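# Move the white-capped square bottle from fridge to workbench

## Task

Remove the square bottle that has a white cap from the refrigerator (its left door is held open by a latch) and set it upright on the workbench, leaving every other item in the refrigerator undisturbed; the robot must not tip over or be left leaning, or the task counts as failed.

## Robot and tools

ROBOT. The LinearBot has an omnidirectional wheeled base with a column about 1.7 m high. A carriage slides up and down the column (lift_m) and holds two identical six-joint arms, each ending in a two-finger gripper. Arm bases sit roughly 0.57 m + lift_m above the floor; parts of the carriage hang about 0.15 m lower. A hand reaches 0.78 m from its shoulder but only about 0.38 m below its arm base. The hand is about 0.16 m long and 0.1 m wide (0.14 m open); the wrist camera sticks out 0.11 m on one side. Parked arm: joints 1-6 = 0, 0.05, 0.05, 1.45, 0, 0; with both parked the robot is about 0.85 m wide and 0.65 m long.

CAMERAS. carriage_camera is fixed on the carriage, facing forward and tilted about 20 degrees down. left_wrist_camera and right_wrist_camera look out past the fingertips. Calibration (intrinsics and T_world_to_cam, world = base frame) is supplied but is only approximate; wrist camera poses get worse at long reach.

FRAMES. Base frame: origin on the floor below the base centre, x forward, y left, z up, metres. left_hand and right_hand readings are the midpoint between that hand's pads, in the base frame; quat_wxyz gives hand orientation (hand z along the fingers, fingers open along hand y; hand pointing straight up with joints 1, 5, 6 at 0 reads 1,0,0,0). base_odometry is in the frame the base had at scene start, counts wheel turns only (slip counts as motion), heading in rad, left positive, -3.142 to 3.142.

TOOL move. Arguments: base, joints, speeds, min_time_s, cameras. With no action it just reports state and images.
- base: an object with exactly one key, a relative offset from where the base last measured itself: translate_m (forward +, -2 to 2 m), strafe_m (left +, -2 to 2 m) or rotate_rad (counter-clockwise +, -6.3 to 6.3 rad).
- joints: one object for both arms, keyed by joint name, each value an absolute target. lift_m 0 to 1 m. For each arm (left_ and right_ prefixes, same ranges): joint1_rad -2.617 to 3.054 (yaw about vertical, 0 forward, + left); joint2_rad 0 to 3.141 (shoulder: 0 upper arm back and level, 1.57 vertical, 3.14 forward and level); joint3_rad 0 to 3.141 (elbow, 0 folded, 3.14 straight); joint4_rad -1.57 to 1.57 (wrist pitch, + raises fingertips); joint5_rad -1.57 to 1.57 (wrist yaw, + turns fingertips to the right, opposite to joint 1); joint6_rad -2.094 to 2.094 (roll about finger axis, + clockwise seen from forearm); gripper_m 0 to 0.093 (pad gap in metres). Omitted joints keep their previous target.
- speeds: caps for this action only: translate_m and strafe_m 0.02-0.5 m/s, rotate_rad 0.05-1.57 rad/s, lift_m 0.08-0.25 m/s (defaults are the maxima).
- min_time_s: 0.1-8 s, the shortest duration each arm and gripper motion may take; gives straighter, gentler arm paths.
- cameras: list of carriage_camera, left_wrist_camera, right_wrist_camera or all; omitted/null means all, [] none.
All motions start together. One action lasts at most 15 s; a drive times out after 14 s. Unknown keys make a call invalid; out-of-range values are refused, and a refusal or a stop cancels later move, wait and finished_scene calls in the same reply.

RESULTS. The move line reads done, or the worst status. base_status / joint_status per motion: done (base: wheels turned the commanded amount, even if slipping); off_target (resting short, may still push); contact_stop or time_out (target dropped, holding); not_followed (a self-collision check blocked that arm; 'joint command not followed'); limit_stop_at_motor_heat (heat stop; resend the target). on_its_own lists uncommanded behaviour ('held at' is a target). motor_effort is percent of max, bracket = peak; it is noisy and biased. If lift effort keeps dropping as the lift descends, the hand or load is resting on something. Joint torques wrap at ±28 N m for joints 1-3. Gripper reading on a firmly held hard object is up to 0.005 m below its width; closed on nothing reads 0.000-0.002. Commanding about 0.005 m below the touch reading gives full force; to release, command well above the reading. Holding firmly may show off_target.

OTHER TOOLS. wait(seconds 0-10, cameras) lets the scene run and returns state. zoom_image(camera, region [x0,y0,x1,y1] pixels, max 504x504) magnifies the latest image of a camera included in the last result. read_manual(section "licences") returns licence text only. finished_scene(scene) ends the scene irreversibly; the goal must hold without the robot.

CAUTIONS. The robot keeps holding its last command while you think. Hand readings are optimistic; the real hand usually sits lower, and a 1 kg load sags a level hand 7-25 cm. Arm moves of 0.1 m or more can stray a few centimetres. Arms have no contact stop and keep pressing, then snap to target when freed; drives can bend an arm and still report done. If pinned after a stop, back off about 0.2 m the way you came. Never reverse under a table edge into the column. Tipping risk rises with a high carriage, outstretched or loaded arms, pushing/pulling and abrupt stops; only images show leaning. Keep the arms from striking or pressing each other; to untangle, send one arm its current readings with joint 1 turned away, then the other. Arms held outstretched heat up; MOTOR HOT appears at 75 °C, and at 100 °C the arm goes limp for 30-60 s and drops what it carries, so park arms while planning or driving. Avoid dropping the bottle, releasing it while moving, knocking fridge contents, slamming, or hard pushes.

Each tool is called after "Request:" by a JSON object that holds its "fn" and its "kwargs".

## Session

Request:
{"fn": "move", "kwargs": {"joints": {"lift_m": 0.5}, "cameras": ["carriage_camera"]}}

Request:
{"fn": "move", "kwargs": {"base": {"rotate_rad": 1.57}, "cameras": ["carriage_camera"]}}

Request:
{"fn": "move", "kwargs": {"base": {"rotate_rad": 1.57}, "cameras": ["carriage_camera"]}}

Request:
{"fn": "move", "kwargs": {"base": {"rotate_rad": 1.57}, "cameras": ["carriage_camera"]}}

Scene clock: 1.33 s.
Joint torques (N m): left_arm=[0.34 3.73 4.97 0.01 -0.07 0] | right_arm=[0.09 3.37 6.04 -0.31 -0.02 -0.16]
move: done
base_odometry: x=+0.000 y=+0.000 heading=+0.000
base_status: not commanded
joint_positions: lift_m=+0.500 left_joint1_rad=-0.007 left_joint2_rad=+0.050 left_joint3_rad=+0.032 left_joint4_rad=+1.420 left_joint5_rad=+0.044 left_joint6_rad=+0.030 left_gripper_m=+0.09396 right_joint1_rad=+0.008 right_joint2_rad=+0.053 right_joint3_rad=+0.060 right_joint4_rad=+1.484 right_joint5_rad=+0.002 right_joint6_rad=-0.014 right_gripper_m=+0.09396
joint_status: all done
motor_effort: lift_m=+26(32) drive_wheels=+2(3)
left_hand: x=+0.2762 y=+0.2938 z=+1.4768 quat_wxyz=(+0.996, +0.024, +0.083, +0.010) (m; base frame)
right_hand: x=+0.2533 y=-0.3019 z=+1.4863 quat_wxyz=(+0.999, +0.001, +0.040, -0.003) (m; base frame)
pictures: carriage_camera
camera_calibration:
carriage_camera: T_world_to_cam=[[0.0454457, -0.998547, 0.0289474, -0.0450973], [-0.353787, -0.0431872, -0.934329, 1.41557], [0.934221, 0.03222, -0.355235, 0.407628], [0, 0, 0, 1]] pos_world=[0.122044, 0.00296896, 1.46872]

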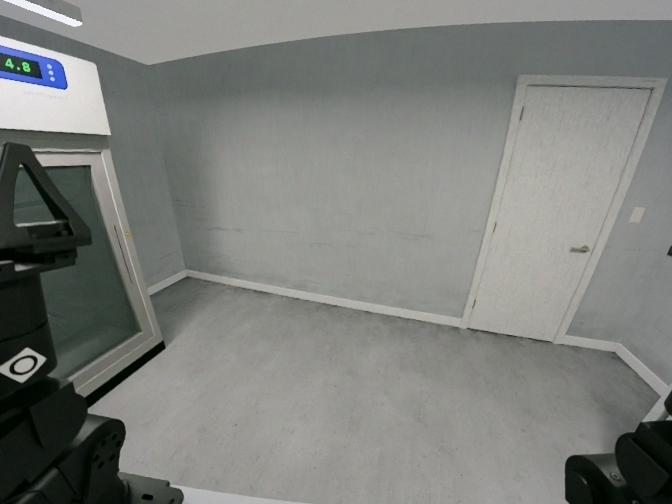

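Scene clock: 4.43 s.
Joint torques (N m): left_arm=[0.35 3.73 4.98 0.03 -0.06 0] | right_arm=[0.05 3.33 6.05 -0.29 -0.02 -0.15]
move: done
base_odometry: x=+0.000 y=+0.000 heading=+1.570
base_status: done
joint_positions: lift_m=+0.500 left_joint1_rad=-0.007 left_joint2_rad=+0.050 left_joint3_rad=+0.032 left_joint4_rad=+1.420 left_joint5_rad=+0.044 left_joint6_rad=+0.030 left_gripper_m=+0.09397 right_joint1_rad=+0.008 right_joint2_rad=+0.053 right_joint3_rad=+0.060 right_joint4_rad=+1.484 right_joint5_rad=+0.002 right_joint6_rad=-0.014 right_gripper_m=+0.09397
joint_status: not commanded
motor_effort: lift_m=+26(26) drive_wheels=+5(15)
left_hand: x=+0.2764 y=+0.2938 z=+1.4767 quat_wxyz=(+0.996, +0.024, +0.084, +0.010) (m; base frame)
right_hand: x=+0.2535 y=-0.3019 z=+1.4863 quat_wxyz=(+0.999, +0.001, +0.040, -0.003) (m; base frame)
pictures: carriage_camera
camera_calibration:
carriage_camera: T_world_to_cam=[[0.0454457, -0.998547, 0.0289474, -0.0450973], [-0.353787, -0.0431872, -0.934329, 1.41557], [0.934221, 0.03222, -0.355235, 0.407628], [0, 0, 0, 1]] pos_world=[0.122044, 0.00296896, 1.46872]

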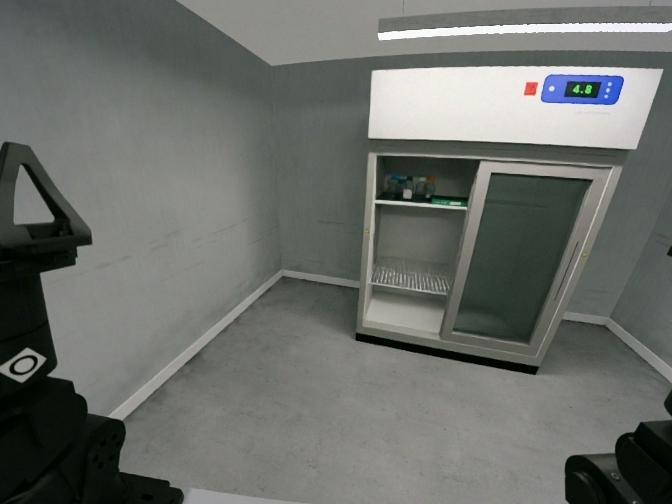

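Scene clock: 7.53 s.
Joint torques (N m): left_arm=[0.35 3.73 5.01 0.03 -0.07 0] | right_arm=[0.03 3.34 6.05 -0.29 -0.02 -0.15]
move: done
base_odometry: x=+0.000 y=+0.000 heading=+3.139
base_status: done
joint_positions: lift_m=+0.500 left_joint1_rad=-0.007 left_joint2_rad=+0.050 left_joint3_rad=+0.032 left_joint4_rad=+1.419 left_joint5_rad=+0.044 left_joint6_rad=+0.030 left_gripper_m=+0.09398 right_joint1_rad=+0.008 right_joint2_rad=+0.053 right_joint3_rad=+0.060 right_joint4_rad=+1.483 right_joint5_rad=+0.002 right_joint6_rad=-0.014 right_gripper_m=+0.09398
joint_status: not commanded
motor_effort: lift_m=+26(26) drive_wheels=+4(13)
left_hand: x=+0.2765 y=+0.2938 z=+1.4767 quat_wxyz=(+0.996, +0.024, +0.084, +0.010) (m; base frame)
right_hand: x=+0.2536 y=-0.3019 z=+1.4863 quat_wxyz=(+0.999, +0.001, +0.040, -0.003) (m; base frame)
pictures: carriage_camera
camera_calibration:
carriage_camera: T_world_to_cam=[[0.0454457, -0.998547, 0.0289474, -0.0450973], [-0.353787, -0.0431872, -0.934329, 1.41557], [0.934221, 0.03222, -0.355235, 0.407628], [0, 0, 0, 1]] pos_world=[0.122044, 0.00296896, 1.46872]

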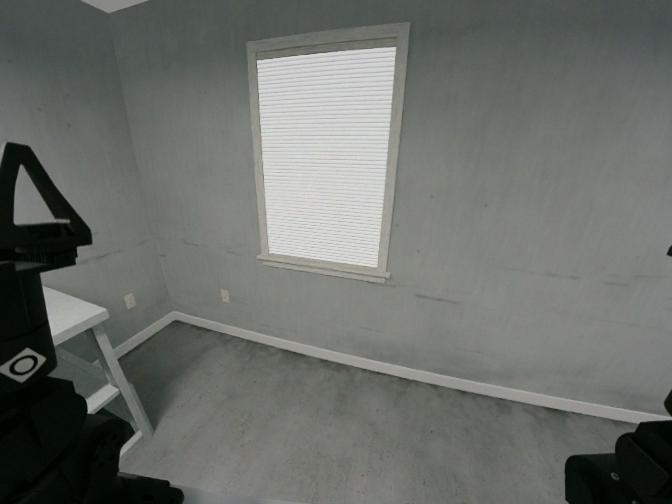

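Scene clock: 10.63 s.
Joint torques (N m): left_arm=[0.34 3.77 4.96 0.04 -0.06 0] | right_arm=[0.08 3.33 6.04 -0.29 -0.02 -0.16]
move: done
base_odometry: x=+0.000 y=+0.000 heading=-1.574
base_status: done
joint_positions: lift_m=+0.500 left_joint1_rad=-0.007 left_joint2_rad=+0.050 left_joint3_rad=+0.032 left_joint4_rad=+1.419 left_joint5_rad=+0.044 left_joint6_rad=+0.030 left_gripper_m=+0.09398 right_joint1_rad=+0.008 right_joint2_rad=+0.053 right_joint3_rad=+0.060 right_joint4_rad=+1.483 right_joint5_rad=+0.002 right_joint6_rad=-0.014 right_gripper_m=+0.09398
joint_status: not commanded
motor_effort: lift_m=+26(26) drive_wheels=+8(13)
left_hand: x=+0.2766 y=+0.2938 z=+1.4767 quat_wxyz=(+0.996, +0.024, +0.084, +0.010) (m; base frame)
right_hand: x=+0.2537 y=-0.3019 z=+1.4863 quat_wxyz=(+0.999, +0.001, +0.041, -0.003) (m; base frame)
pictures: carriage_camera
camera_calibration:
carriage_camera: T_world_to_cam=[[0.0454457, -0.998547, 0.0289474, -0.0450973], [-0.353787, -0.0431872, -0.934329, 1.41557], [0.934221, 0.03222, -0.355235, 0.407628], [0, 0, 0, 1]] pos_world=[0.122044, 0.00296896, 1.46872]

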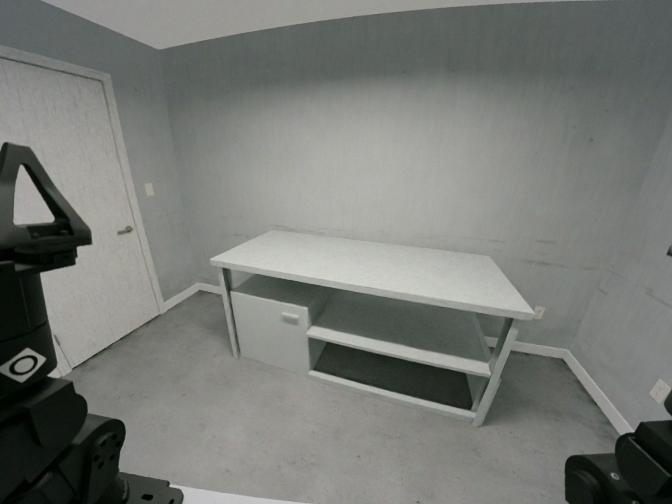

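Request:
{"fn": "move", "kwargs": {"base": {"rotate_rad": 2.894}, "cameras": []}}

Request:
{"fn": "move", "kwargs": {"base": {"translate_m": 0.75}, "speeds": {"translate_m": 0.4}, "cameras": ["carriage_camera"]}}

Request:
{"fn": "zoom_image", "kwargs": {"camera": "carriage_camera", "region": [260, 140, 500, 270]}}

Scene clock: 56.63 s.
Joint torques (N m): left_arm=[0.32 3.73 5 0.06 -0.06 0] | right_arm=[0.08 3.33 6.05 -0.26 -0.02 -0.16]
move: done
base_odometry: x=+0.000 y=+0.000 heading=+1.320
base_status: done
joint_positions: lift_m=+0.500 left_joint1_rad=-0.007 left_joint2_rad=+0.050 left_joint3_rad=+0.032 left_joint4_rad=+1.417 left_joint5_rad=+0.044 left_joint6_rad=+0.030 left_gripper_m=+0.09400 right_joint1_rad=+0.008 right_joint2_rad=+0.053 right_joint3_rad=+0.060 right_joint4_rad=+1.481 right_joint5_rad=+0.002 right_joint6_rad=-0.014 right_gripper_m=+0.09400
joint_status: not commanded
motor_effort: lift_m=+26(26) drive_wheels=+3(15)
left_hand: x=+0.2770 y=+0.2938 z=+1.4766 quat_wxyz=(+0.996, +0.024, +0.085, +0.010) (m; base frame)
right_hand: x=+0.2542 y=-0.3019 z=+1.4863 quat_wxyz=(+0.999, +0.001, +0.041, -0.003) (m; base frame)
pictures: none
No camera images: "cameras" was empty.

Scene clock: 60.40 s.
Joint torques (N m): left_arm=[0.32 3.69 4.98 0.05 -0.07 0] | right_arm=[0.05 3.34 6.04 -0.28 -0.02 -0.16]
move: done
base_odometry: x=+0.186 y=+0.727 heading=+1.320
base_status: done
joint_positions: lift_m=+0.500 left_joint1_rad=-0.007 left_joint2_rad=+0.050 left_joint3_rad=+0.032 left_joint4_rad=+1.417 left_joint5_rad=+0.044 left_joint6_rad=+0.030 left_gripper_m=+0.09400 right_joint1_rad=+0.008 right_joint2_rad=+0.053 right_joint3_rad=+0.060 right_joint4_rad=+1.483 right_joint5_rad=+0.002 right_joint6_rad=-0.014 right_gripper_m=+0.09400
joint_status: not commanded
motor_effort: lift_m=+26(26) drive_wheels=-4(20)
left_hand: x=+0.2769 y=+0.2938 z=+1.4766 quat_wxyz=(+0.996, +0.024, +0.085, +0.010) (m; base frame)
right_hand: x=+0.2537 y=-0.3019 z=+1.4863 quat_wxyz=(+0.999, +0.001, +0.041, -0.003) (m; base frame)
pictures: carriage_camera
camera_calibration:
carriage_camera: T_world_to_cam=[[0.0454457, -0.998547, 0.0289474, -0.0450973], [-0.353787, -0.0431872, -0.934329, 1.41557], [0.934221, 0.03222, -0.355235, 0.407628], [0, 0, 0, 1]] pos_world=[0.122044, 0.00296896, 1.46872]

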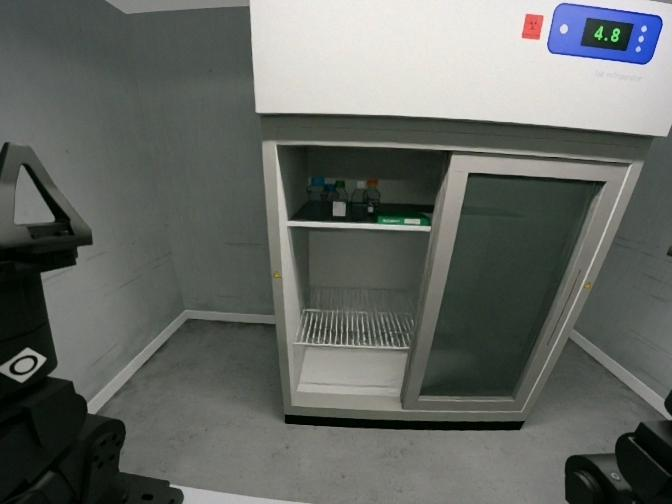

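Scaled by 2.100 from the camera's 672x504 image, which has a finer 960x720 frame.

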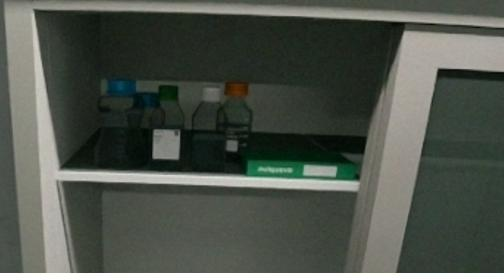

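Request:
{"fn": "move", "kwargs": {"base": {"strafe_m": -0.375}, "joints": {"lift_m": 0.475, "left_joint1_rad": 0.0, "left_joint2_rad": 1.84, "left_joint3_rad": 1.56, "left_joint4_rad": 0.3, "left_joint5_rad": 0.0, "left_joint6_rad": 0.0, "left_gripper_m": 0.078}, "min_time_s": 2.5, "cameras": []}}

Request:
{"fn": "move", "kwargs": {"base": {"translate_m": 0.22}, "speeds": {"translate_m": 0.2}, "cameras": ["left_wrist_camera", "carriage_camera"]}}

Scene clock: 175.97 s.
Joint torques (N m): left_arm=[0.55 -10.03 8.9 2.19 -0.12 -0.12] | right_arm=[-0.02 3.36 6.04 -0.29 -0.02 -0.15]
move: done
base_odometry: x=+0.549 y=+0.634 heading=+1.321
base_status: done
joint_positions: lift_m=+0.475 left_joint1_rad=-0.005 left_joint2_rad=+1.831 left_joint3_rad=+1.528 left_joint4_rad=+0.311 left_joint5_rad=+0.009 left_joint6_rad=+0.012 left_gripper_m=+0.07814 right_joint1_rad=+0.009 right_joint2_rad=+0.053 right_joint3_rad=+0.060 right_joint4_rad=+1.483 right_joint5_rad=+0.002 right_joint6_rad=-0.014 right_gripper_m=+0.09400
joint_status: all done
motor_effort: lift_m=+22(22) drive_wheels=-3(12)
left_hand: x=+0.8184 y=+0.2975 z=+1.3825 quat_wxyz=(+0.710, +0.009, +0.704, -0.001) (m; base frame)
right_hand: x=+0.2537 y=-0.3019 z=+1.4618 quat_wxyz=(+0.999, +0.001, +0.041, -0.003) (m; base frame)
pictures: none
No camera images: "cameras" was empty.

Scene clock: 178.23 s.
Joint torques (N m): left_arm=[0.7 -9.99 9.02 2.18 -0.12 -0.11] | right_arm=[0.02 3.3 6.06 -0.29 -0.02 -0.16]
move: done
base_odometry: x=+0.604 y=+0.847 heading=+1.320
base_status: done
joint_positions: lift_m=+0.475 left_joint1_rad=-0.005 left_joint2_rad=+1.831 left_joint3_rad=+1.528 left_joint4_rad=+0.305 left_joint5_rad=+0.008 left_joint6_rad=+0.011 left_gripper_m=+0.07814 right_joint1_rad=+0.009 right_joint2_rad=+0.053 right_joint3_rad=+0.060 right_joint4_rad=+1.483 right_joint5_rad=+0.002 right_joint6_rad=-0.014 right_gripper_m=+0.09400
joint_status: not commanded
motor_effort: lift_m=+22(22) drive_wheels=-4(11)
left_hand: x=+0.8184 y=+0.2977 z=+1.3811 quat_wxyz=(+0.708, +0.008, +0.706, -0.001) (m; base frame)
right_hand: x=+0.2537 y=-0.3019 z=+1.4618 quat_wxyz=(+0.999, +0.001, +0.041, -0.003) (m; base frame)
pictures: carriage_camera, left_wrist_camera
camera_calibration:
carriage_camera: T_world_to_cam=[[0.0454457, -0.998547, 0.0289474, -0.0443882], [-0.353787, -0.0431872, -0.934329, 1.39268], [0.934221, 0.03222, -0.355235, 0.398926], [0, 0, 0, 1]] pos_world=[0.122044, 0.00296896, 1.44422]
left_wrist_camera: T_world_to_cam=[[-0.00758611, -0.999753, 0.0209062, 0.27365], [-0.604967, -0.0120583, -0.796159, 1.59766], [0.796214, -0.0186873, -0.604726, 0.31248], [0, 0, 0, 1]] pos_world=[0.719806, 0.298686, 1.45523]

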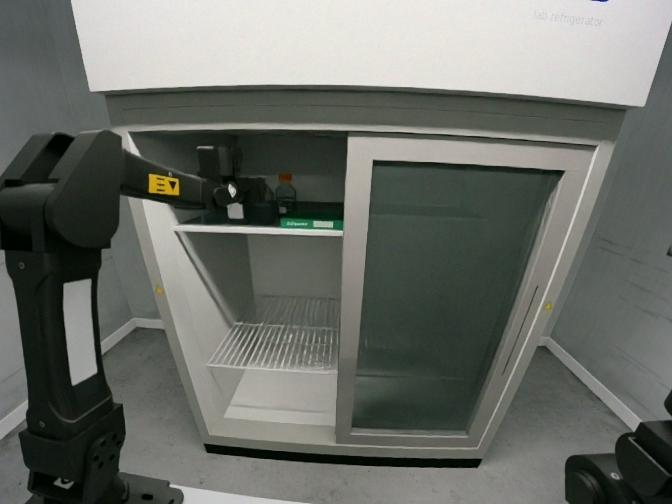

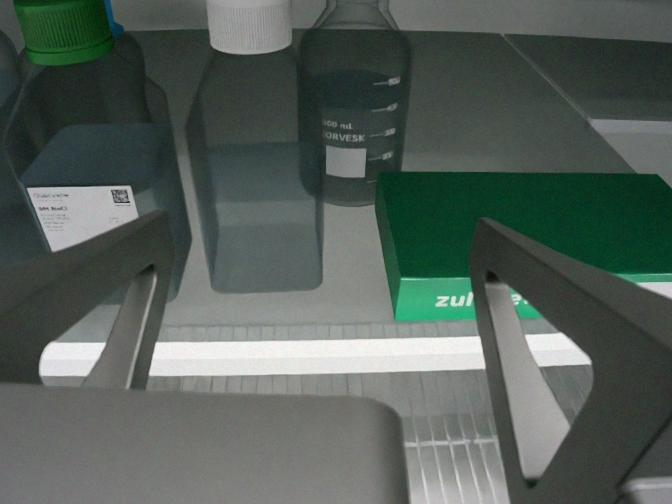

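Request:
{"fn": "move", "kwargs": {"base": {"strafe_m": 0.044}, "joints": {"lift_m": 0.472}, "cameras": []}}

Request:
{"fn": "move", "kwargs": {"base": {"translate_m": 0.11}, "speeds": {"translate_m": 0.12}, "cameras": ["left_wrist_camera"]}}

Scene clock: 211.70 s.
Joint torques (N m): left_arm=[0.39 -10.15 8.7 2.22 -0.1 -0.11] | right_arm=[0.02 3.28 6.05 -0.29 -0.01 -0.16]
move: done
base_odometry: x=+0.561 y=+0.858 heading=+1.320
base_status: done
joint_positions: lift_m=+0.472 left_joint1_rad=+0.000 left_joint2_rad=+1.832 left_joint3_rad=+1.531 left_joint4_rad=+0.304 left_joint5_rad=+0.006 left_joint6_rad=+0.011 left_gripper_m=+0.07814 right_joint1_rad=+0.008 right_joint2_rad=+0.053 right_joint3_rad=+0.060 right_joint4_rad=+1.483 right_joint5_rad=+0.002 right_joint6_rad=-0.014 right_gripper_m=+0.09400
joint_status: all done
motor_effort: lift_m=+21(21) drive_wheels=-3(12)
left_hand: x=+0.8187 y=+0.3004 z=+1.3787 quat_wxyz=(+0.708, +0.006, +0.706, +0.002) (m; base frame)
right_hand: x=+0.2536 y=-0.3019 z=+1.4589 quat_wxyz=(+0.999, +0.001, +0.040, -0.003) (m; base frame)
pictures: none
No camera images: "cameras" was empty.

Scene clock: 213.37 s.
Joint torques (N m): left_arm=[0.35 -10.18 8.72 2.25 -0.1 -0.11] | right_arm=[0.09 3.36 6.04 -0.3 -0.02 -0.15]
move: done
base_odometry: x=+0.588 y=+0.965 heading=+1.320
base_status: done
joint_positions: lift_m=+0.472 left_joint1_rad=+0.000 left_joint2_rad=+1.833 left_joint3_rad=+1.531 left_joint4_rad=+0.303 left_joint5_rad=+0.006 left_joint6_rad=+0.011 left_gripper_m=+0.07814 right_joint1_rad=+0.008 right_joint2_rad=+0.053 right_joint3_rad=+0.060 right_joint4_rad=+1.484 right_joint5_rad=+0.002 right_joint6_rad=-0.014 right_gripper_m=+0.09400
joint_status: not commanded
motor_effort: lift_m=+21(21) drive_wheels=-6(11)
left_hand: x=+0.8189 y=+0.3004 z=+1.3782 quat_wxyz=(+0.708, +0.006, +0.706, +0.002) (m; base frame)
right_hand: x=+0.2534 y=-0.3019 z=+1.4589 quat_wxyz=(+0.999, +0.001, +0.040, -0.003) (m; base frame)
pictures: left_wrist_camera
camera_calibration:
left_wrist_camera: T_world_to_cam=[[-0.00146796, -0.99978, 0.0209119, 0.271489], [-0.60549, -0.0157542, -0.795697, 1.59659], [0.795852, -0.01383, -0.605334, 0.310034], [0, 0, 0, 1]] pos_world=[0.720377, 0.30087, 1.4524]

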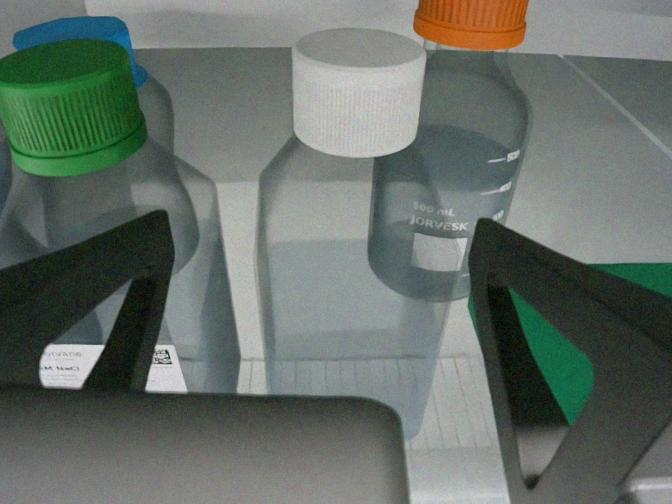

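Request:
{"fn": "move", "kwargs": {"base": {"strafe_m": -0.006}, "cameras": []}}

Request:
{"fn": "move", "kwargs": {"base": {"translate_m": 0.08}, "speeds": {"translate_m": 0.08}, "cameras": ["left_wrist_camera"]}}

Scene clock: 236.60 s.
Joint torques (N m): left_arm=[0.54 -10.19 8.7 2.23 -0.1 -0.11] | right_arm=[0.03 3.33 6.05 -0.3 -0.03 -0.15]
move: done
base_odometry: x=+0.594 y=+0.963 heading=+1.321
base_status: done
joint_positions: lift_m=+0.472 left_joint1_rad=-0.002 left_joint2_rad=+1.833 left_joint3_rad=+1.531 left_joint4_rad=+0.303 left_joint5_rad=+0.006 left_joint6_rad=+0.011 left_gripper_m=+0.07814 right_joint1_rad=+0.009 right_joint2_rad=+0.053 right_joint3_rad=+0.060 right_joint4_rad=+1.484 right_joint5_rad=+0.002 right_joint6_rad=-0.014 right_gripper_m=+0.09400
joint_status: not commanded
motor_effort: lift_m=+21(21) drive_wheels=+6(6)
left_hand: x=+0.8189 y=+0.2995 z=+1.3782 quat_wxyz=(+0.708, +0.007, +0.706, +0.001) (m; base frame)
right_hand: x=+0.2534 y=-0.3019 z=+1.4589 quat_wxyz=(+0.999, +0.001, +0.040, -0.003) (m; base frame)
pictures: none
No camera images: "cameras" was empty.

Scene clock: 238.30 s.
Joint torques (N m): left_arm=[0.51 -10.26 8.72 2.23 -0.09 -0.11] | right_arm=[-0.02 3.34 6.05 -0.3 -0.03 -0.16]
move: done
base_odometry: x=+0.614 y=+1.041 heading=+1.320
base_status: done
joint_positions: lift_m=+0.472 left_joint1_rad=-0.002 left_joint2_rad=+1.833 left_joint3_rad=+1.531 left_joint4_rad=+0.303 left_joint5_rad=+0.006 left_joint6_rad=+0.011 left_gripper_m=+0.07812 right_joint1_rad=+0.009 right_joint2_rad=+0.053 right_joint3_rad=+0.060 right_joint4_rad=+1.484 right_joint5_rad=+0.002 right_joint6_rad=-0.014 right_gripper_m=+0.09400
joint_status: not commanded
motor_effort: lift_m=+21(21) drive_wheels=+4(11)
left_hand: x=+0.8190 y=+0.2995 z=+1.3779 quat_wxyz=(+0.707, +0.007, +0.707, +0.001) (m; base frame)
right_hand: x=+0.2534 y=-0.3019 z=+1.4589 quat_wxyz=(+0.999, +0.001, +0.040, -0.003) (m; base frame)
pictures: left_wrist_camera
camera_calibration:
left_wrist_camera: T_world_to_cam=[[-0.00259618, -0.999778, 0.0209135, 0.27143], [-0.606114, -0.0150609, -0.795235, 1.59605], [0.795373, -0.0147406, -0.605941, 0.311262], [0, 0, 0, 1]] pos_world=[0.720524, 0.299996, 1.45216]

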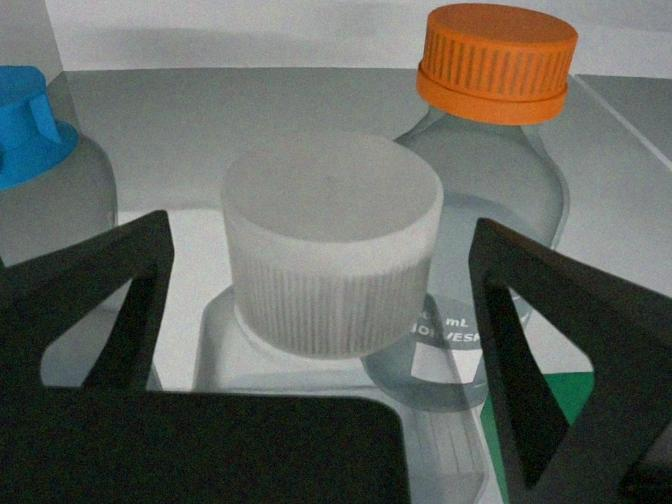

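Request:
{"fn": "move", "kwargs": {"joints": {"left_gripper_m": 0.052}, "min_time_s": 1.5, "cameras": []}}

Request:
{"fn": "move", "kwargs": {"joints": {"left_gripper_m": 0.036}, "min_time_s": 1, "cameras": ["left_wrist_camera"]}}

Scene clock: 273.20 s.
Joint torques (N m): left_arm=[0.58 -10.26 8.51 2.21 -0.14 -0.02] | right_arm=[0.02 3.34 6.04 -0.3 -0.02 -0.16]
move: done
base_odometry: x=+0.614 y=+1.041 heading=+1.320
base_status: not commanded
joint_positions: lift_m=+0.472 left_joint1_rad=-0.003 left_joint2_rad=+1.833 left_joint3_rad=+1.533 left_joint4_rad=+0.306 left_joint5_rad=+0.010 left_joint6_rad=+0.002 left_gripper_m=+0.05223 right_joint1_rad=+0.009 right_joint2_rad=+0.053 right_joint3_rad=+0.060 right_joint4_rad=+1.484 right_joint5_rad=+0.002 right_joint6_rad=-0.014 right_gripper_m=+0.09400
joint_status: all done
motor_effort: lift_m=+21(21) drive_wheels=+1(6)
left_hand: x=+0.8190 y=+0.2982 z=+1.3795 quat_wxyz=(+0.709, +0.006, +0.705, -0.004) (m; base frame)
right_hand: x=+0.2534 y=-0.3019 z=+1.4589 quat_wxyz=(+0.999, +0.001, +0.040, -0.003) (m; base frame)
pictures: none
No camera images: "cameras" was empty.

Scene clock: 274.47 s.
Joint torques (N m): left_arm=[0.61 -10.21 8.28 2.05 -0.11 0.03] | right_arm=[0.02 3.34 6.05 -0.3 -0.02 -0.15]
move: off_target
base_odometry: x=+0.614 y=+1.041 heading=+1.320
base_status: not commanded
joint_positions: lift_m=+0.472 left_joint1_rad=-0.003 left_joint2_rad=+1.833 left_joint3_rad=+1.537 left_joint4_rad=+0.318 left_joint5_rad=+0.007 left_joint6_rad=-0.004 left_gripper_m=+0.04350 right_joint1_rad=+0.009 right_joint2_rad=+0.053 right_joint3_rad=+0.060 right_joint4_rad=+1.484 right_joint5_rad=+0.002 right_joint6_rad=-0.014 right_gripper_m=+0.09400
joint_status: left_gripper_m off_target (ended at +0.04352, target +0.03600)
motor_effort: lift_m=+21(21) drive_wheels=-3(6)
left_hand: x=+0.8190 y=+0.2987 z=+1.3845 quat_wxyz=(+0.715, +0.002, +0.699, -0.005) (m; base frame)
right_hand: x=+0.2534 y=-0.3019 z=+1.4589 quat_wxyz=(+0.999, +0.001, +0.040, -0.003) (m; base frame)
pictures: left_wrist_camera
camera_calibration:
left_wrist_camera: T_world_to_cam=[[-0.00602672, -0.999343, 0.0357271, 0.252687], [-0.589467, -0.02531, -0.807396, 1.60756], [0.80777, -0.0259259, -0.588928, 0.284867], [0, 0, 0, 1]] pos_world=[0.719022, 0.300594, 1.45668]

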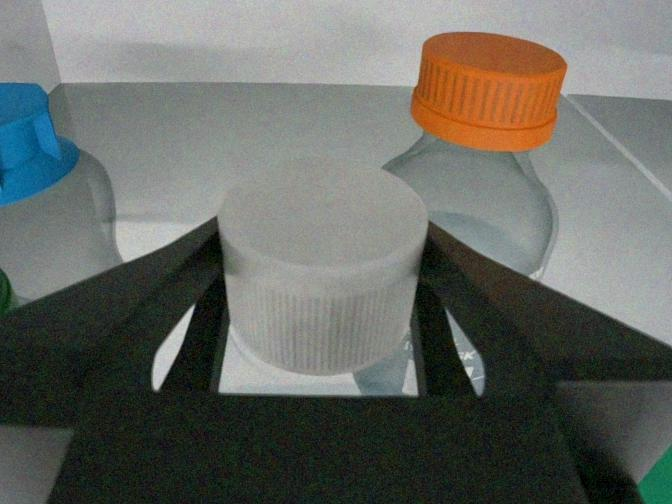

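Request:
{"fn": "move", "kwargs": {"joints": {"left_joint4_rad": 0.45, "lift_m": 0.482}, "min_time_s": 1, "cameras": []}}

Request:
{"fn": "move", "kwargs": {"joints": {"left_joint4_rad": 0.52, "lift_m": 0.495}, "min_time_s": 1, "cameras": ["left_wrist_camera", "carriage_camera"]}}

Scene clock: 285.33 s.
Joint torques (N m): left_arm=[0.54 -12.05 8.25 3.43 -0.11 0.04] | right_arm=[0.02 3.34 6.05 -0.29 -0.02 -0.16]
move: off_target
base_odometry: x=+0.614 y=+1.041 heading=+1.320
base_status: not commanded
joint_positions: lift_m=+0.482 left_joint1_rad=-0.003 left_joint2_rad=+1.853 left_joint3_rad=+1.537 left_joint4_rad=+0.348 left_joint5_rad=+0.007 left_joint6_rad=-0.004 left_gripper_m=+0.04226 right_joint1_rad=+0.009 right_joint2_rad=+0.053 right_joint3_rad=+0.060 right_joint4_rad=+1.484 right_joint5_rad=+0.002 right_joint6_rad=-0.014 right_gripper_m=+0.09400
joint_status: left_joint4_rad off_target (ended at +0.348, target +0.450); the others done
motor_effort: lift_m=+26(31) drive_wheels=+2(6)
left_hand: x=+0.8235 y=+0.2987 z=+1.3901 quat_wxyz=(+0.718, +0.002, +0.696, -0.005) (m; base frame)
right_hand: x=+0.2535 y=-0.3019 z=+1.4683 quat_wxyz=(+0.999, +0.001, +0.040, -0.003) (m; base frame)
pictures: none
No camera images: "cameras" was empty.

Scene clock: 286.63 s.
Joint torques (N m): left_arm=[0.62 -13.07 8.27 3.52 -0.11 0.04] | right_arm=[0.02 3.33 6.04 -0.29 -0.02 -0.16]
move: off_target
base_odometry: x=+0.614 y=+1.041 heading=+1.320
base_status: not commanded
joint_positions: lift_m=+0.495 left_joint1_rad=-0.003 left_joint2_rad=+1.863 left_joint3_rad=+1.537 left_joint4_rad=+0.410 left_joint5_rad=+0.007 left_joint6_rad=-0.004 left_gripper_m=+0.04221 right_joint1_rad=+0.009 right_joint2_rad=+0.053 right_joint3_rad=+0.060 right_joint4_rad=+1.484 right_joint5_rad=+0.002 right_joint6_rad=-0.014 right_gripper_m=+0.09400
joint_status: left_joint4_rad off_target (ended at +0.410, target +0.520); the others done
motor_effort: lift_m=+26(31) drive_wheels=+2(5)
left_hand: x=+0.8253 y=+0.2987 z=+1.4122 quat_wxyz=(+0.736, +0.002, +0.677, -0.005) (m; base frame)
right_hand: x=+0.2535 y=-0.3019 z=+1.4813 quat_wxyz=(+0.999, +0.001, +0.040, -0.003) (m; base frame)
pictures: carriage_camera, left_wrist_camera
camera_calibration:
carriage_camera: T_world_to_cam=[[0.0454457, -0.998547, 0.0289474, -0.0449516], [-0.353787, -0.0431872, -0.934329, 1.41087], [0.934221, 0.03222, -0.355235, 0.40584], [0, 0, 0, 1]] pos_world=[0.122044, 0.00296896, 1.46369]
left_wrist_camera: T_world_to_cam=[[-0.00786562, -0.999325, 0.0358855, 0.253072], [-0.538793, -0.0259965, -0.842037, 1.64092], [0.842401, -0.025958, -0.538225, 0.195884], [0, 0, 0, 1]] pos_world=[0.721097, 0.300644, 1.47807]

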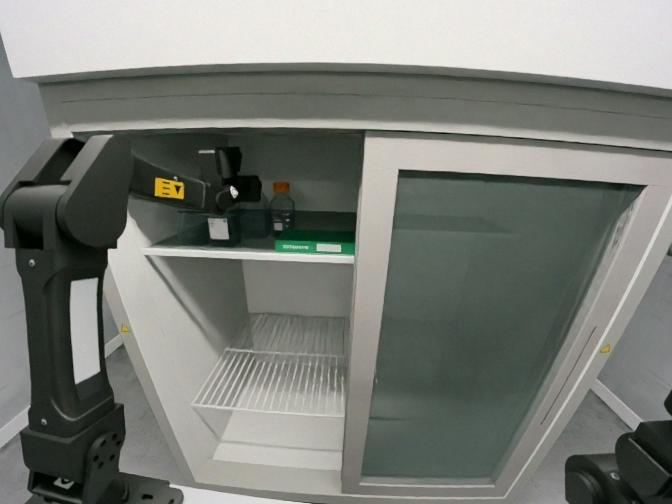

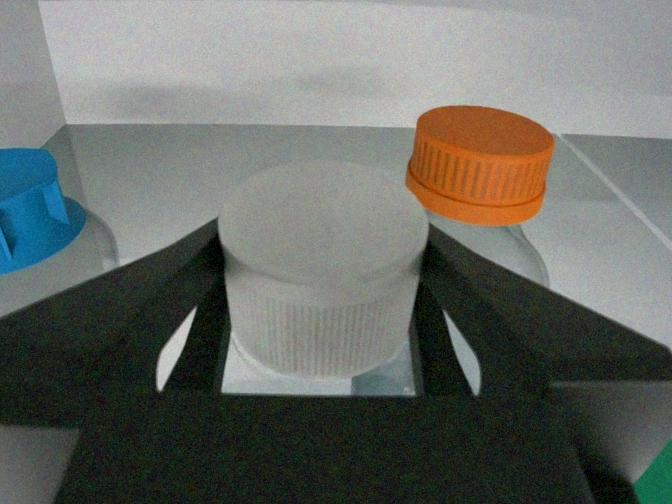

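Request:
{"fn": "move", "kwargs": {"base": {"translate_m": -0.15}, "speeds": {"translate_m": 0.12}, "cameras": ["carriage_camera"]}}

Scene clock: 303.93 s.
Joint torques (N m): left_arm=[0.59 -13.01 8.25 3.44 -0.11 0.05] | right_arm=[0.02 3.36 6.05 -0.29 -0.02 -0.16]
move: done
base_odometry: x=+0.577 y=+0.896 heading=+1.320
base_status: done
joint_positions: lift_m=+0.495 left_joint1_rad=-0.003 left_joint2_rad=+1.863 left_joint3_rad=+1.537 left_joint4_rad=+0.415 left_joint5_rad=+0.007 left_joint6_rad=-0.004 left_gripper_m=+0.04220 right_joint1_rad=+0.009 right_joint2_rad=+0.053 right_joint3_rad=+0.060 right_joint4_rad=+1.483 right_joint5_rad=+0.002 right_joint6_rad=-0.014 right_gripper_m=+0.09400
joint_status: not commanded
motor_effort: lift_m=+26(26) drive_wheels=+0(12)
left_hand: x=+0.8252 y=+0.2987 z=+1.4136 quat_wxyz=(+0.738, +0.002, +0.675, -0.005) (m; base frame)
right_hand: x=+0.2537 y=-0.3019 z=+1.4813 quat_wxyz=(+0.999, +0.001, +0.041, -0.003) (m; base frame)
pictures: carriage_camera
camera_calibration:
carriage_camera: T_world_to_cam=[[0.0454457, -0.998547, 0.0289474, -0.0449516], [-0.353787, -0.0431872, -0.934329, 1.41087], [0.934221, 0.03222, -0.355235, 0.40584], [0, 0, 0, 1]] pos_world=[0.122044, 0.00296896, 1.46369]

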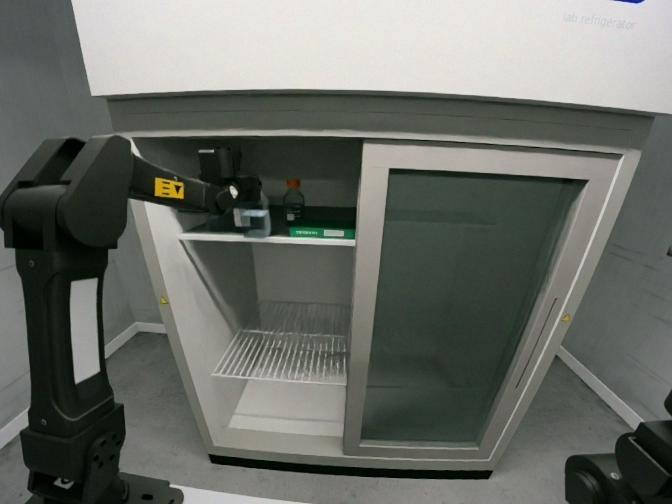

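Request:
{"fn": "move", "kwargs": {"base": {"translate_m": -0.3}, "speeds": {"translate_m": 0.2}, "cameras": ["carriage_camera"]}}

Request:
{"fn": "move", "kwargs": {"base": {"translate_m": -0.25}, "speeds": {"translate_m": 0.25}, "cameras": []}}

Request:
{"fn": "move", "kwargs": {"base": {"translate_m": -0.25}, "joints": {"lift_m": 0.26}, "speeds": {"translate_m": 0.25}, "cameras": ["carriage_camera"]}}

Request:
{"fn": "move", "kwargs": {"base": {"rotate_rad": 3.1416}, "speeds": {"rotate_rad": 0.8}, "cameras": ["carriage_camera", "left_wrist_camera"]}}

Scene clock: 319.23 s.
Joint torques (N m): left_arm=[0.61 -12.97 8.27 3.4 -0.11 0.05] | right_arm=[0.02 3.38 6.05 -0.29 -0.02 -0.15]
move: done
base_odometry: x=+0.503 y=+0.605 heading=+1.320
base_status: done
joint_positions: lift_m=+0.495 left_joint1_rad=-0.003 left_joint2_rad=+1.863 left_joint3_rad=+1.537 left_joint4_rad=+0.420 left_joint5_rad=+0.007 left_joint6_rad=-0.004 left_gripper_m=+0.04220 right_joint1_rad=+0.009 right_joint2_rad=+0.053 right_joint3_rad=+0.060 right_joint4_rad=+1.484 right_joint5_rad=+0.002 right_joint6_rad=-0.014 right_gripper_m=+0.09400
joint_status: not commanded
motor_effort: lift_m=+26(26) drive_wheels=-3(10)
left_hand: x=+0.8251 y=+0.2987 z=+1.4146 quat_wxyz=(+0.739, +0.002, +0.673, -0.005) (m; base frame)
right_hand: x=+0.2535 y=-0.3019 z=+1.4813 quat_wxyz=(+0.999, +0.001, +0.040, -0.003) (m; base frame)
pictures: carriage_camera
camera_calibration:
carriage_camera: T_world_to_cam=[[0.0454457, -0.998547, 0.0289474, -0.0449516], [-0.353787, -0.0431872, -0.934329, 1.41087], [0.934221, 0.03222, -0.355235, 0.40584], [0, 0, 0, 1]] pos_world=[0.122044, 0.00296896, 1.46369]

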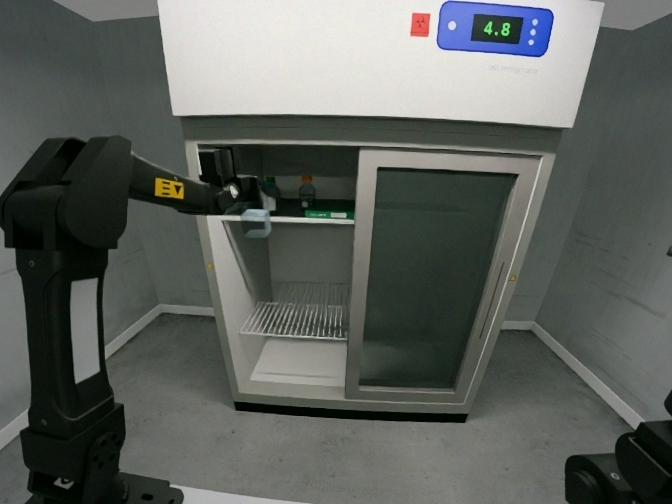

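Scene clock: 321.53 s.
Joint torques (N m): left_arm=[0.61 -13.19 8.16 3.41 -0.11 0.05] | right_arm=[0.02 3.32 6.04 -0.32 -0.02 -0.16]
move: done
base_odometry: x=+0.441 y=+0.363 heading=+1.320
base_status: done
joint_positions: lift_m=+0.495 left_joint1_rad=-0.003 left_joint2_rad=+1.864 left_joint3_rad=+1.537 left_joint4_rad=+0.420 left_joint5_rad=+0.007 left_joint6_rad=-0.004 left_gripper_m=+0.04220 right_joint1_rad=+0.009 right_joint2_rad=+0.053 right_joint3_rad=+0.060 right_joint4_rad=+1.486 right_joint5_rad=+0.002 right_joint6_rad=-0.014 right_gripper_m=+0.09400
joint_status: not commanded
motor_effort: lift_m=+26(26) drive_wheels=-1(12)
left_hand: x=+0.8252 y=+0.2987 z=+1.4146 quat_wxyz=(+0.739, +0.002, +0.673, -0.005) (m; base frame)
right_hand: x=+0.2529 y=-0.3019 z=+1.4813 quat_wxyz=(+0.999, +0.001, +0.039, -0.003) (m; base frame)
pictures: none
No camera images: "cameras" was empty.

Scene clock: 323.90 s.
Joint torques (N m): left_arm=[0.59 -13.68 8.24 3.43 -0.11 0.05] | right_arm=[0.02 3.36 6.01 -0.33 -0.02 -0.16]
move: done
base_odometry: x=+0.379 y=+0.120 heading=+1.320
base_status: done
joint_positions: lift_m=+0.260 left_joint1_rad=-0.003 left_joint2_rad=+1.870 left_joint3_rad=+1.537 left_joint4_rad=+0.416 left_joint5_rad=+0.007 left_joint6_rad=-0.004 left_gripper_m=+0.04220 right_joint1_rad=+0.009 right_joint2_rad=+0.053 right_joint3_rad=+0.060 right_joint4_rad=+1.487 right_joint5_rad=+0.002 right_joint6_rad=-0.014 right_gripper_m=+0.09400
joint_status: all done
motor_effort: lift_m=+22(23) drive_wheels=+0(10)
left_hand: x=+0.8269 y=+0.2987 z=+1.1753 quat_wxyz=(+0.736, +0.002, +0.677, -0.005) (m; base frame)
right_hand: x=+0.2526 y=-0.3019 z=+1.2468 quat_wxyz=(+0.999, +0.001, +0.038, -0.003) (m; base frame)
pictures: carriage_camera
camera_calibration:
carriage_camera: T_world_to_cam=[[0.0454457, -0.998547, 0.0289474, -0.0381625], [-0.353787, -0.0431872, -0.934329, 1.19174], [0.934221, 0.03222, -0.355235, 0.322526], [0, 0, 0, 1]] pos_world=[0.122044, 0.00296896, 1.22915]

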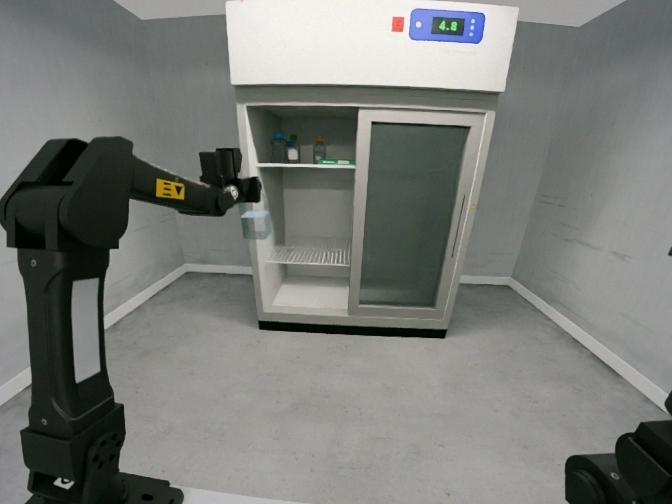

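Scene clock: 329.13 s.
Joint torques (N m): left_arm=[-0.09 -13.67 8.23 3.43 -0.01 0.04] | right_arm=[0.02 3.34 6.04 -0.32 -0.02 -0.16]
move: done
base_odometry: x=+0.379 y=+0.120 heading=-1.822
base_status: done
joint_positions: lift_m=+0.260 left_joint1_rad=+0.005 left_joint2_rad=+1.870 left_joint3_rad=+1.537 left_joint4_rad=+0.417 left_joint5_rad=-0.002 left_joint6_rad=-0.004 left_gripper_m=+0.04220 right_joint1_rad=+0.009 right_joint2_rad=+0.053 right_joint3_rad=+0.060 right_joint4_rad=+1.486 right_joint5_rad=+0.002 right_joint6_rad=-0.014 right_gripper_m=+0.09401
joint_status: not commanded
motor_effort: lift_m=+22(22) drive_wheels=+3(14)
left_hand: x=+0.8269 y=+0.3049 z=+1.1754 quat_wxyz=(+0.736, -0.004, +0.677, +0.001) (m; base frame)
right_hand: x=+0.2529 y=-0.3019 z=+1.2468 quat_wxyz=(+0.999, +0.001, +0.039, -0.003) (m; base frame)
pictures: carriage_camera, left_wrist_camera
camera_calibration:
carriage_camera: T_world_to_cam=[[0.0454457, -0.998547, 0.0289474, -0.0381625], [-0.353787, -0.0431872, -0.934329, 1.19174], [0.934221, 0.03222, -0.355235, 0.322526], [0, 0, 0, 1]] pos_world=[0.122044, 0.00296896, 1.22915]
left_wrist_camera: T_world_to_cam=[[0.00925611, -0.999284, 0.0366795, 0.252641], [-0.538263, -0.0358925, -0.842012, 1.4451], [0.842726, -0.0119495, -0.53821, 0.0627089], [0, 0, 0, 1]] pos_world=[0.722659, 0.305078, 1.24128]

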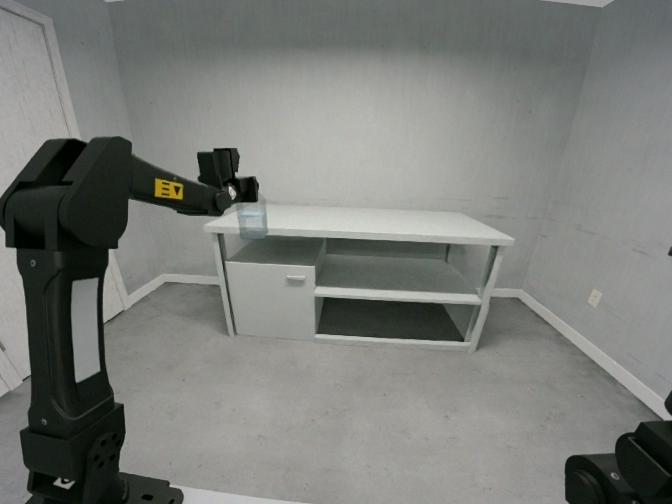

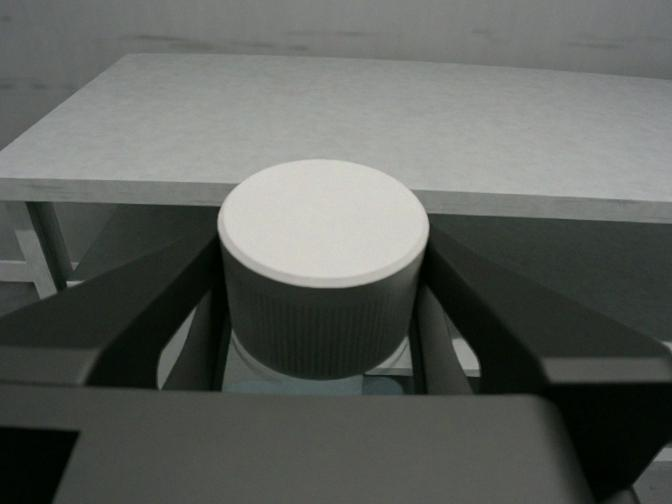

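Request:
{"fn": "move", "kwargs": {"base": {"translate_m": 0.75}, "joints": {"left_joint4_rad": 0.458}, "min_time_s": 1, "speeds": {"translate_m": 0.25}, "cameras": ["carriage_camera"]}}

Request:
{"fn": "move", "kwargs": {"joints": {"lift_m": 0.175}, "cameras": ["carriage_camera"]}}

Scene clock: 357.23 s.
Joint torques (N m): left_arm=[-0.08 -13.64 8.13 3.32 -0.02 0.04] | right_arm=[0.01 3.34 6.04 -0.32 -0.02 -0.15]
move: off_target
base_odometry: x=+0.194 y=-0.606 heading=-1.821
base_status: done
joint_positions: lift_m=+0.260 left_joint1_rad=+0.005 left_joint2_rad=+1.870 left_joint3_rad=+1.537 left_joint4_rad=+0.366 left_joint5_rad=-0.002 left_joint6_rad=-0.004 left_gripper_m=+0.04220 right_joint1_rad=+0.009 right_joint2_rad=+0.053 right_joint3_rad=+0.060 right_joint4_rad=+1.486 right_joint5_rad=+0.002 right_joint6_rad=-0.014 right_gripper_m=+0.09401
joint_status: left_joint4_rad off_target (ended at +0.365, target +0.458)
motor_effort: lift_m=+22(22) drive_wheels=-8(17)
left_hand: x=+0.8276 y=+0.3049 z=+1.1628 quat_wxyz=(+0.718, -0.004, +0.696, +0.001) (m; base frame)
right_hand: x=+0.2529 y=-0.3019 z=+1.2468 quat_wxyz=(+0.999, +0.001, +0.039, -0.003) (m; base frame)
pictures: carriage_camera
camera_calibration:
carriage_camera: T_world_to_cam=[[0.0454457, -0.998547, 0.0289474, -0.0381625], [-0.353787, -0.0431872, -0.934329, 1.19174], [0.934221, 0.03222, -0.355235, 0.322526], [0, 0, 0, 1]] pos_world=[0.122044, 0.00296896, 1.22915]

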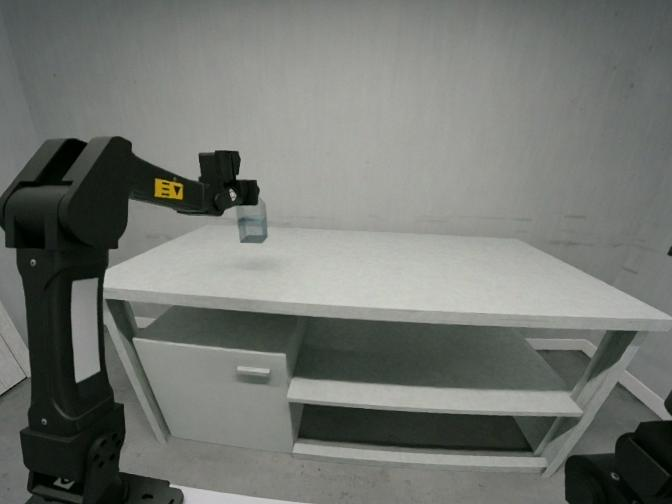

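Scene clock: 358.23 s.
Joint torques (N m): left_arm=[-0.05 -13.91 8.25 3.46 -0.01 0.04] | right_arm=[0.02 3.34 6.05 -0.32 -0.02 -0.16]
move: done
base_odometry: x=+0.194 y=-0.606 heading=-1.821
base_status: not commanded
joint_positions: lift_m=+0.175 left_joint1_rad=+0.005 left_joint2_rad=+1.872 left_joint3_rad=+1.537 left_joint4_rad=+0.355 left_joint5_rad=-0.002 left_joint6_rad=-0.004 left_gripper_m=+0.04220 right_joint1_rad=+0.009 right_joint2_rad=+0.053 right_joint3_rad=+0.060 right_joint4_rad=+1.486 right_joint5_rad=+0.002 right_joint6_rad=-0.014 right_gripper_m=+0.09401
joint_status: all done
motor_effort: lift_m=+22(23) drive_wheels=-4(9)
left_hand: x=+0.8282 y=+0.3049 z=+1.0739 quat_wxyz=(+0.714, -0.004, +0.700, +0.001) (m; base frame)
right_hand: x=+0.2529 y=-0.3019 z=+1.1618 quat_wxyz=(+0.999, +0.001, +0.039, -0.003) (m; base frame)
pictures: carriage_camera
camera_calibration:
carriage_camera: T_world_to_cam=[[0.0454457, -0.998547, 0.0289474, -0.0357019], [-0.353787, -0.0431872, -0.934329, 1.11232], [0.934221, 0.03222, -0.355235, 0.29233], [0, 0, 0, 1]] pos_world=[0.122044, 0.00296896, 1.14415]

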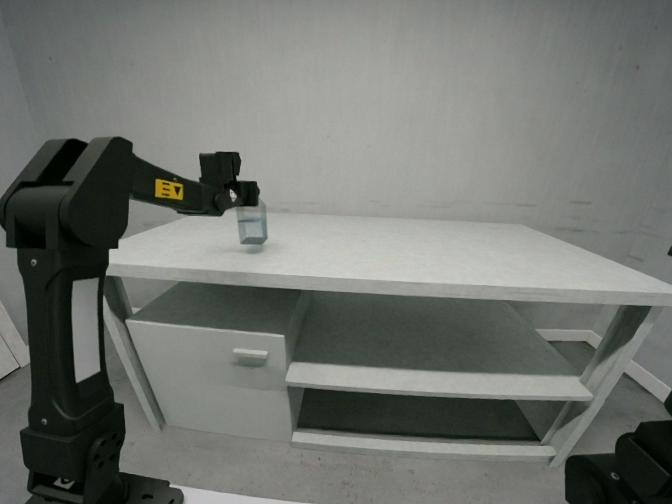

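Request:
{"fn": "move", "kwargs": {"joints": {"lift_m": 0.149}, "speeds": {"lift_m": 0.1}, "cameras": []}}

Request:
{"fn": "move", "kwargs": {"joints": {"lift_m": 0.141}, "speeds": {"lift_m": 0.08}, "cameras": []}}

Request:
{"fn": "move", "kwargs": {"joints": {"lift_m": 0.134}, "speeds": {"lift_m": 0.08}, "cameras": ["left_wrist_camera", "carriage_camera"]}}

Scene clock: 369.43 s.
Joint torques (N m): left_arm=[-0.09 -13.94 8.31 3.39 -0.01 0.04] | right_arm=[-0.01 3.33 6.01 -0.32 -0.02 -0.16]
move: done
base_odometry: x=+0.194 y=-0.606 heading=-1.821
base_status: not commanded
joint_positions: lift_m=+0.149 left_joint1_rad=+0.005 left_joint2_rad=+1.872 left_joint3_rad=+1.537 left_joint4_rad=+0.359 left_joint5_rad=-0.002 left_joint6_rad=-0.004 left_gripper_m=+0.04220 right_joint1_rad=+0.009 right_joint2_rad=+0.053 right_joint3_rad=+0.060 right_joint4_rad=+1.486 right_joint5_rad=+0.002 right_joint6_rad=-0.014 right_gripper_m=+0.09401
joint_status: all done
motor_effort: lift_m=+22(23) drive_wheels=+5(8)
left_hand: x=+0.8282 y=+0.3049 z=+1.0490 quat_wxyz=(+0.716, -0.004, +0.699, +0.001) (m; base frame)
right_hand: x=+0.2529 y=-0.3019 z=+1.1358 quat_wxyz=(+0.999, +0.001, +0.039, -0.003) (m; base frame)
pictures: none
No camera images: "cameras" was empty.

Scene clock: 370.07 s.
Joint torques (N m): left_arm=[-0.06 -14.17 8.17 3.41 -0.01 0.05] | right_arm=[0.01 3.33 6.09 -0.32 -0.02 -0.16]
move: done
base_odometry: x=+0.194 y=-0.606 heading=-1.821
base_status: not commanded
joint_positions: lift_m=+0.141 left_joint1_rad=+0.005 left_joint2_rad=+1.875 left_joint3_rad=+1.537 left_joint4_rad=+0.359 left_joint5_rad=-0.002 left_joint6_rad=-0.004 left_gripper_m=+0.04219 right_joint1_rad=+0.009 right_joint2_rad=+0.053 right_joint3_rad=+0.060 right_joint4_rad=+1.486 right_joint5_rad=+0.002 right_joint6_rad=-0.014 right_gripper_m=+0.09401
joint_status: all done
motor_effort: lift_m=+22(23) drive_wheels=-6(8)
left_hand: x=+0.8287 y=+0.3049 z=+1.0398 quat_wxyz=(+0.715, -0.004, +0.699, +0.001) (m; base frame)
right_hand: x=+0.2529 y=-0.3019 z=+1.1279 quat_wxyz=(+0.999, +0.001, +0.039, -0.003) (m; base frame)
pictures: none
No camera images: "cameras" was empty.

Scene clock: 370.63 s.
Joint torques (N m): left_arm=[-0.08 -14.13 8.27 3.21 -0.01 0.04] | right_arm=[0.01 3.36 5.98 -0.32 -0.02 -0.16]
move: done
base_odometry: x=+0.194 y=-0.606 heading=-1.821
base_status: not commanded
joint_positions: lift_m=+0.134 left_joint1_rad=+0.005 left_joint2_rad=+1.875 left_joint3_rad=+1.537 left_joint4_rad=+0.376 left_joint5_rad=-0.003 left_joint6_rad=-0.004 left_gripper_m=+0.04218 right_joint1_rad=+0.009 right_joint2_rad=+0.053 right_joint3_rad=+0.060 right_joint4_rad=+1.484 right_joint5_rad=+0.002 right_joint6_rad=-0.014 right_gripper_m=+0.09401
joint_status: all done
motor_effort: lift_m=+21(22) drive_wheels=-7(8)
left_hand: x=+0.8286 y=+0.3050 z=+1.0368 quat_wxyz=(+0.720, -0.004, +0.694, +0.001) (m; base frame)
right_hand: x=+0.2533 y=-0.3019 z=+1.1209 quat_wxyz=(+0.999, +0.001, +0.040, -0.003) (m; base frame)
pictures: carriage_camera, left_wrist_camera
camera_calibration:
carriage_camera: T_world_to_cam=[[0.0454457, -0.998547, 0.0289474, -0.0345179], [-0.353787, -0.0431872, -0.934329, 1.0741], [0.934221, 0.03222, -0.355235, 0.2778], [0, 0, 0, 1]] pos_world=[0.122044, 0.00296896, 1.10325]
left_wrist_camera: T_world_to_cam=[[0.0112968, -0.999272, 0.0364461, 0.256328], [-0.575904, -0.0362983, -0.816711, 1.33445], [0.817439, -0.0117633, -0.575895, 0.0466587], [0, 0, 0, 1]] pos_world=[0.727478, 0.305128, 1.10739]

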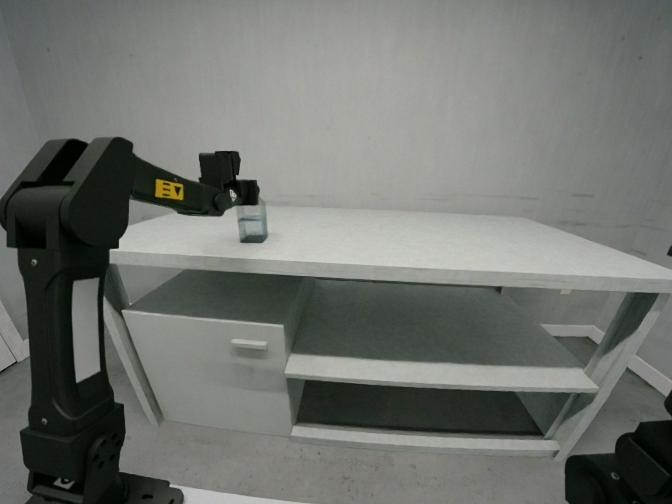

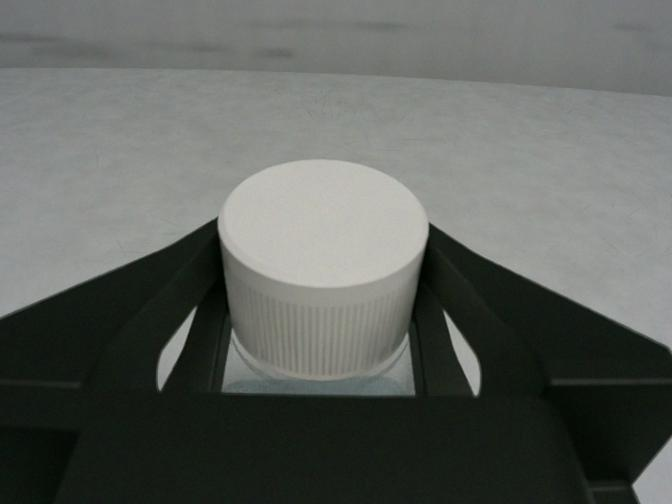

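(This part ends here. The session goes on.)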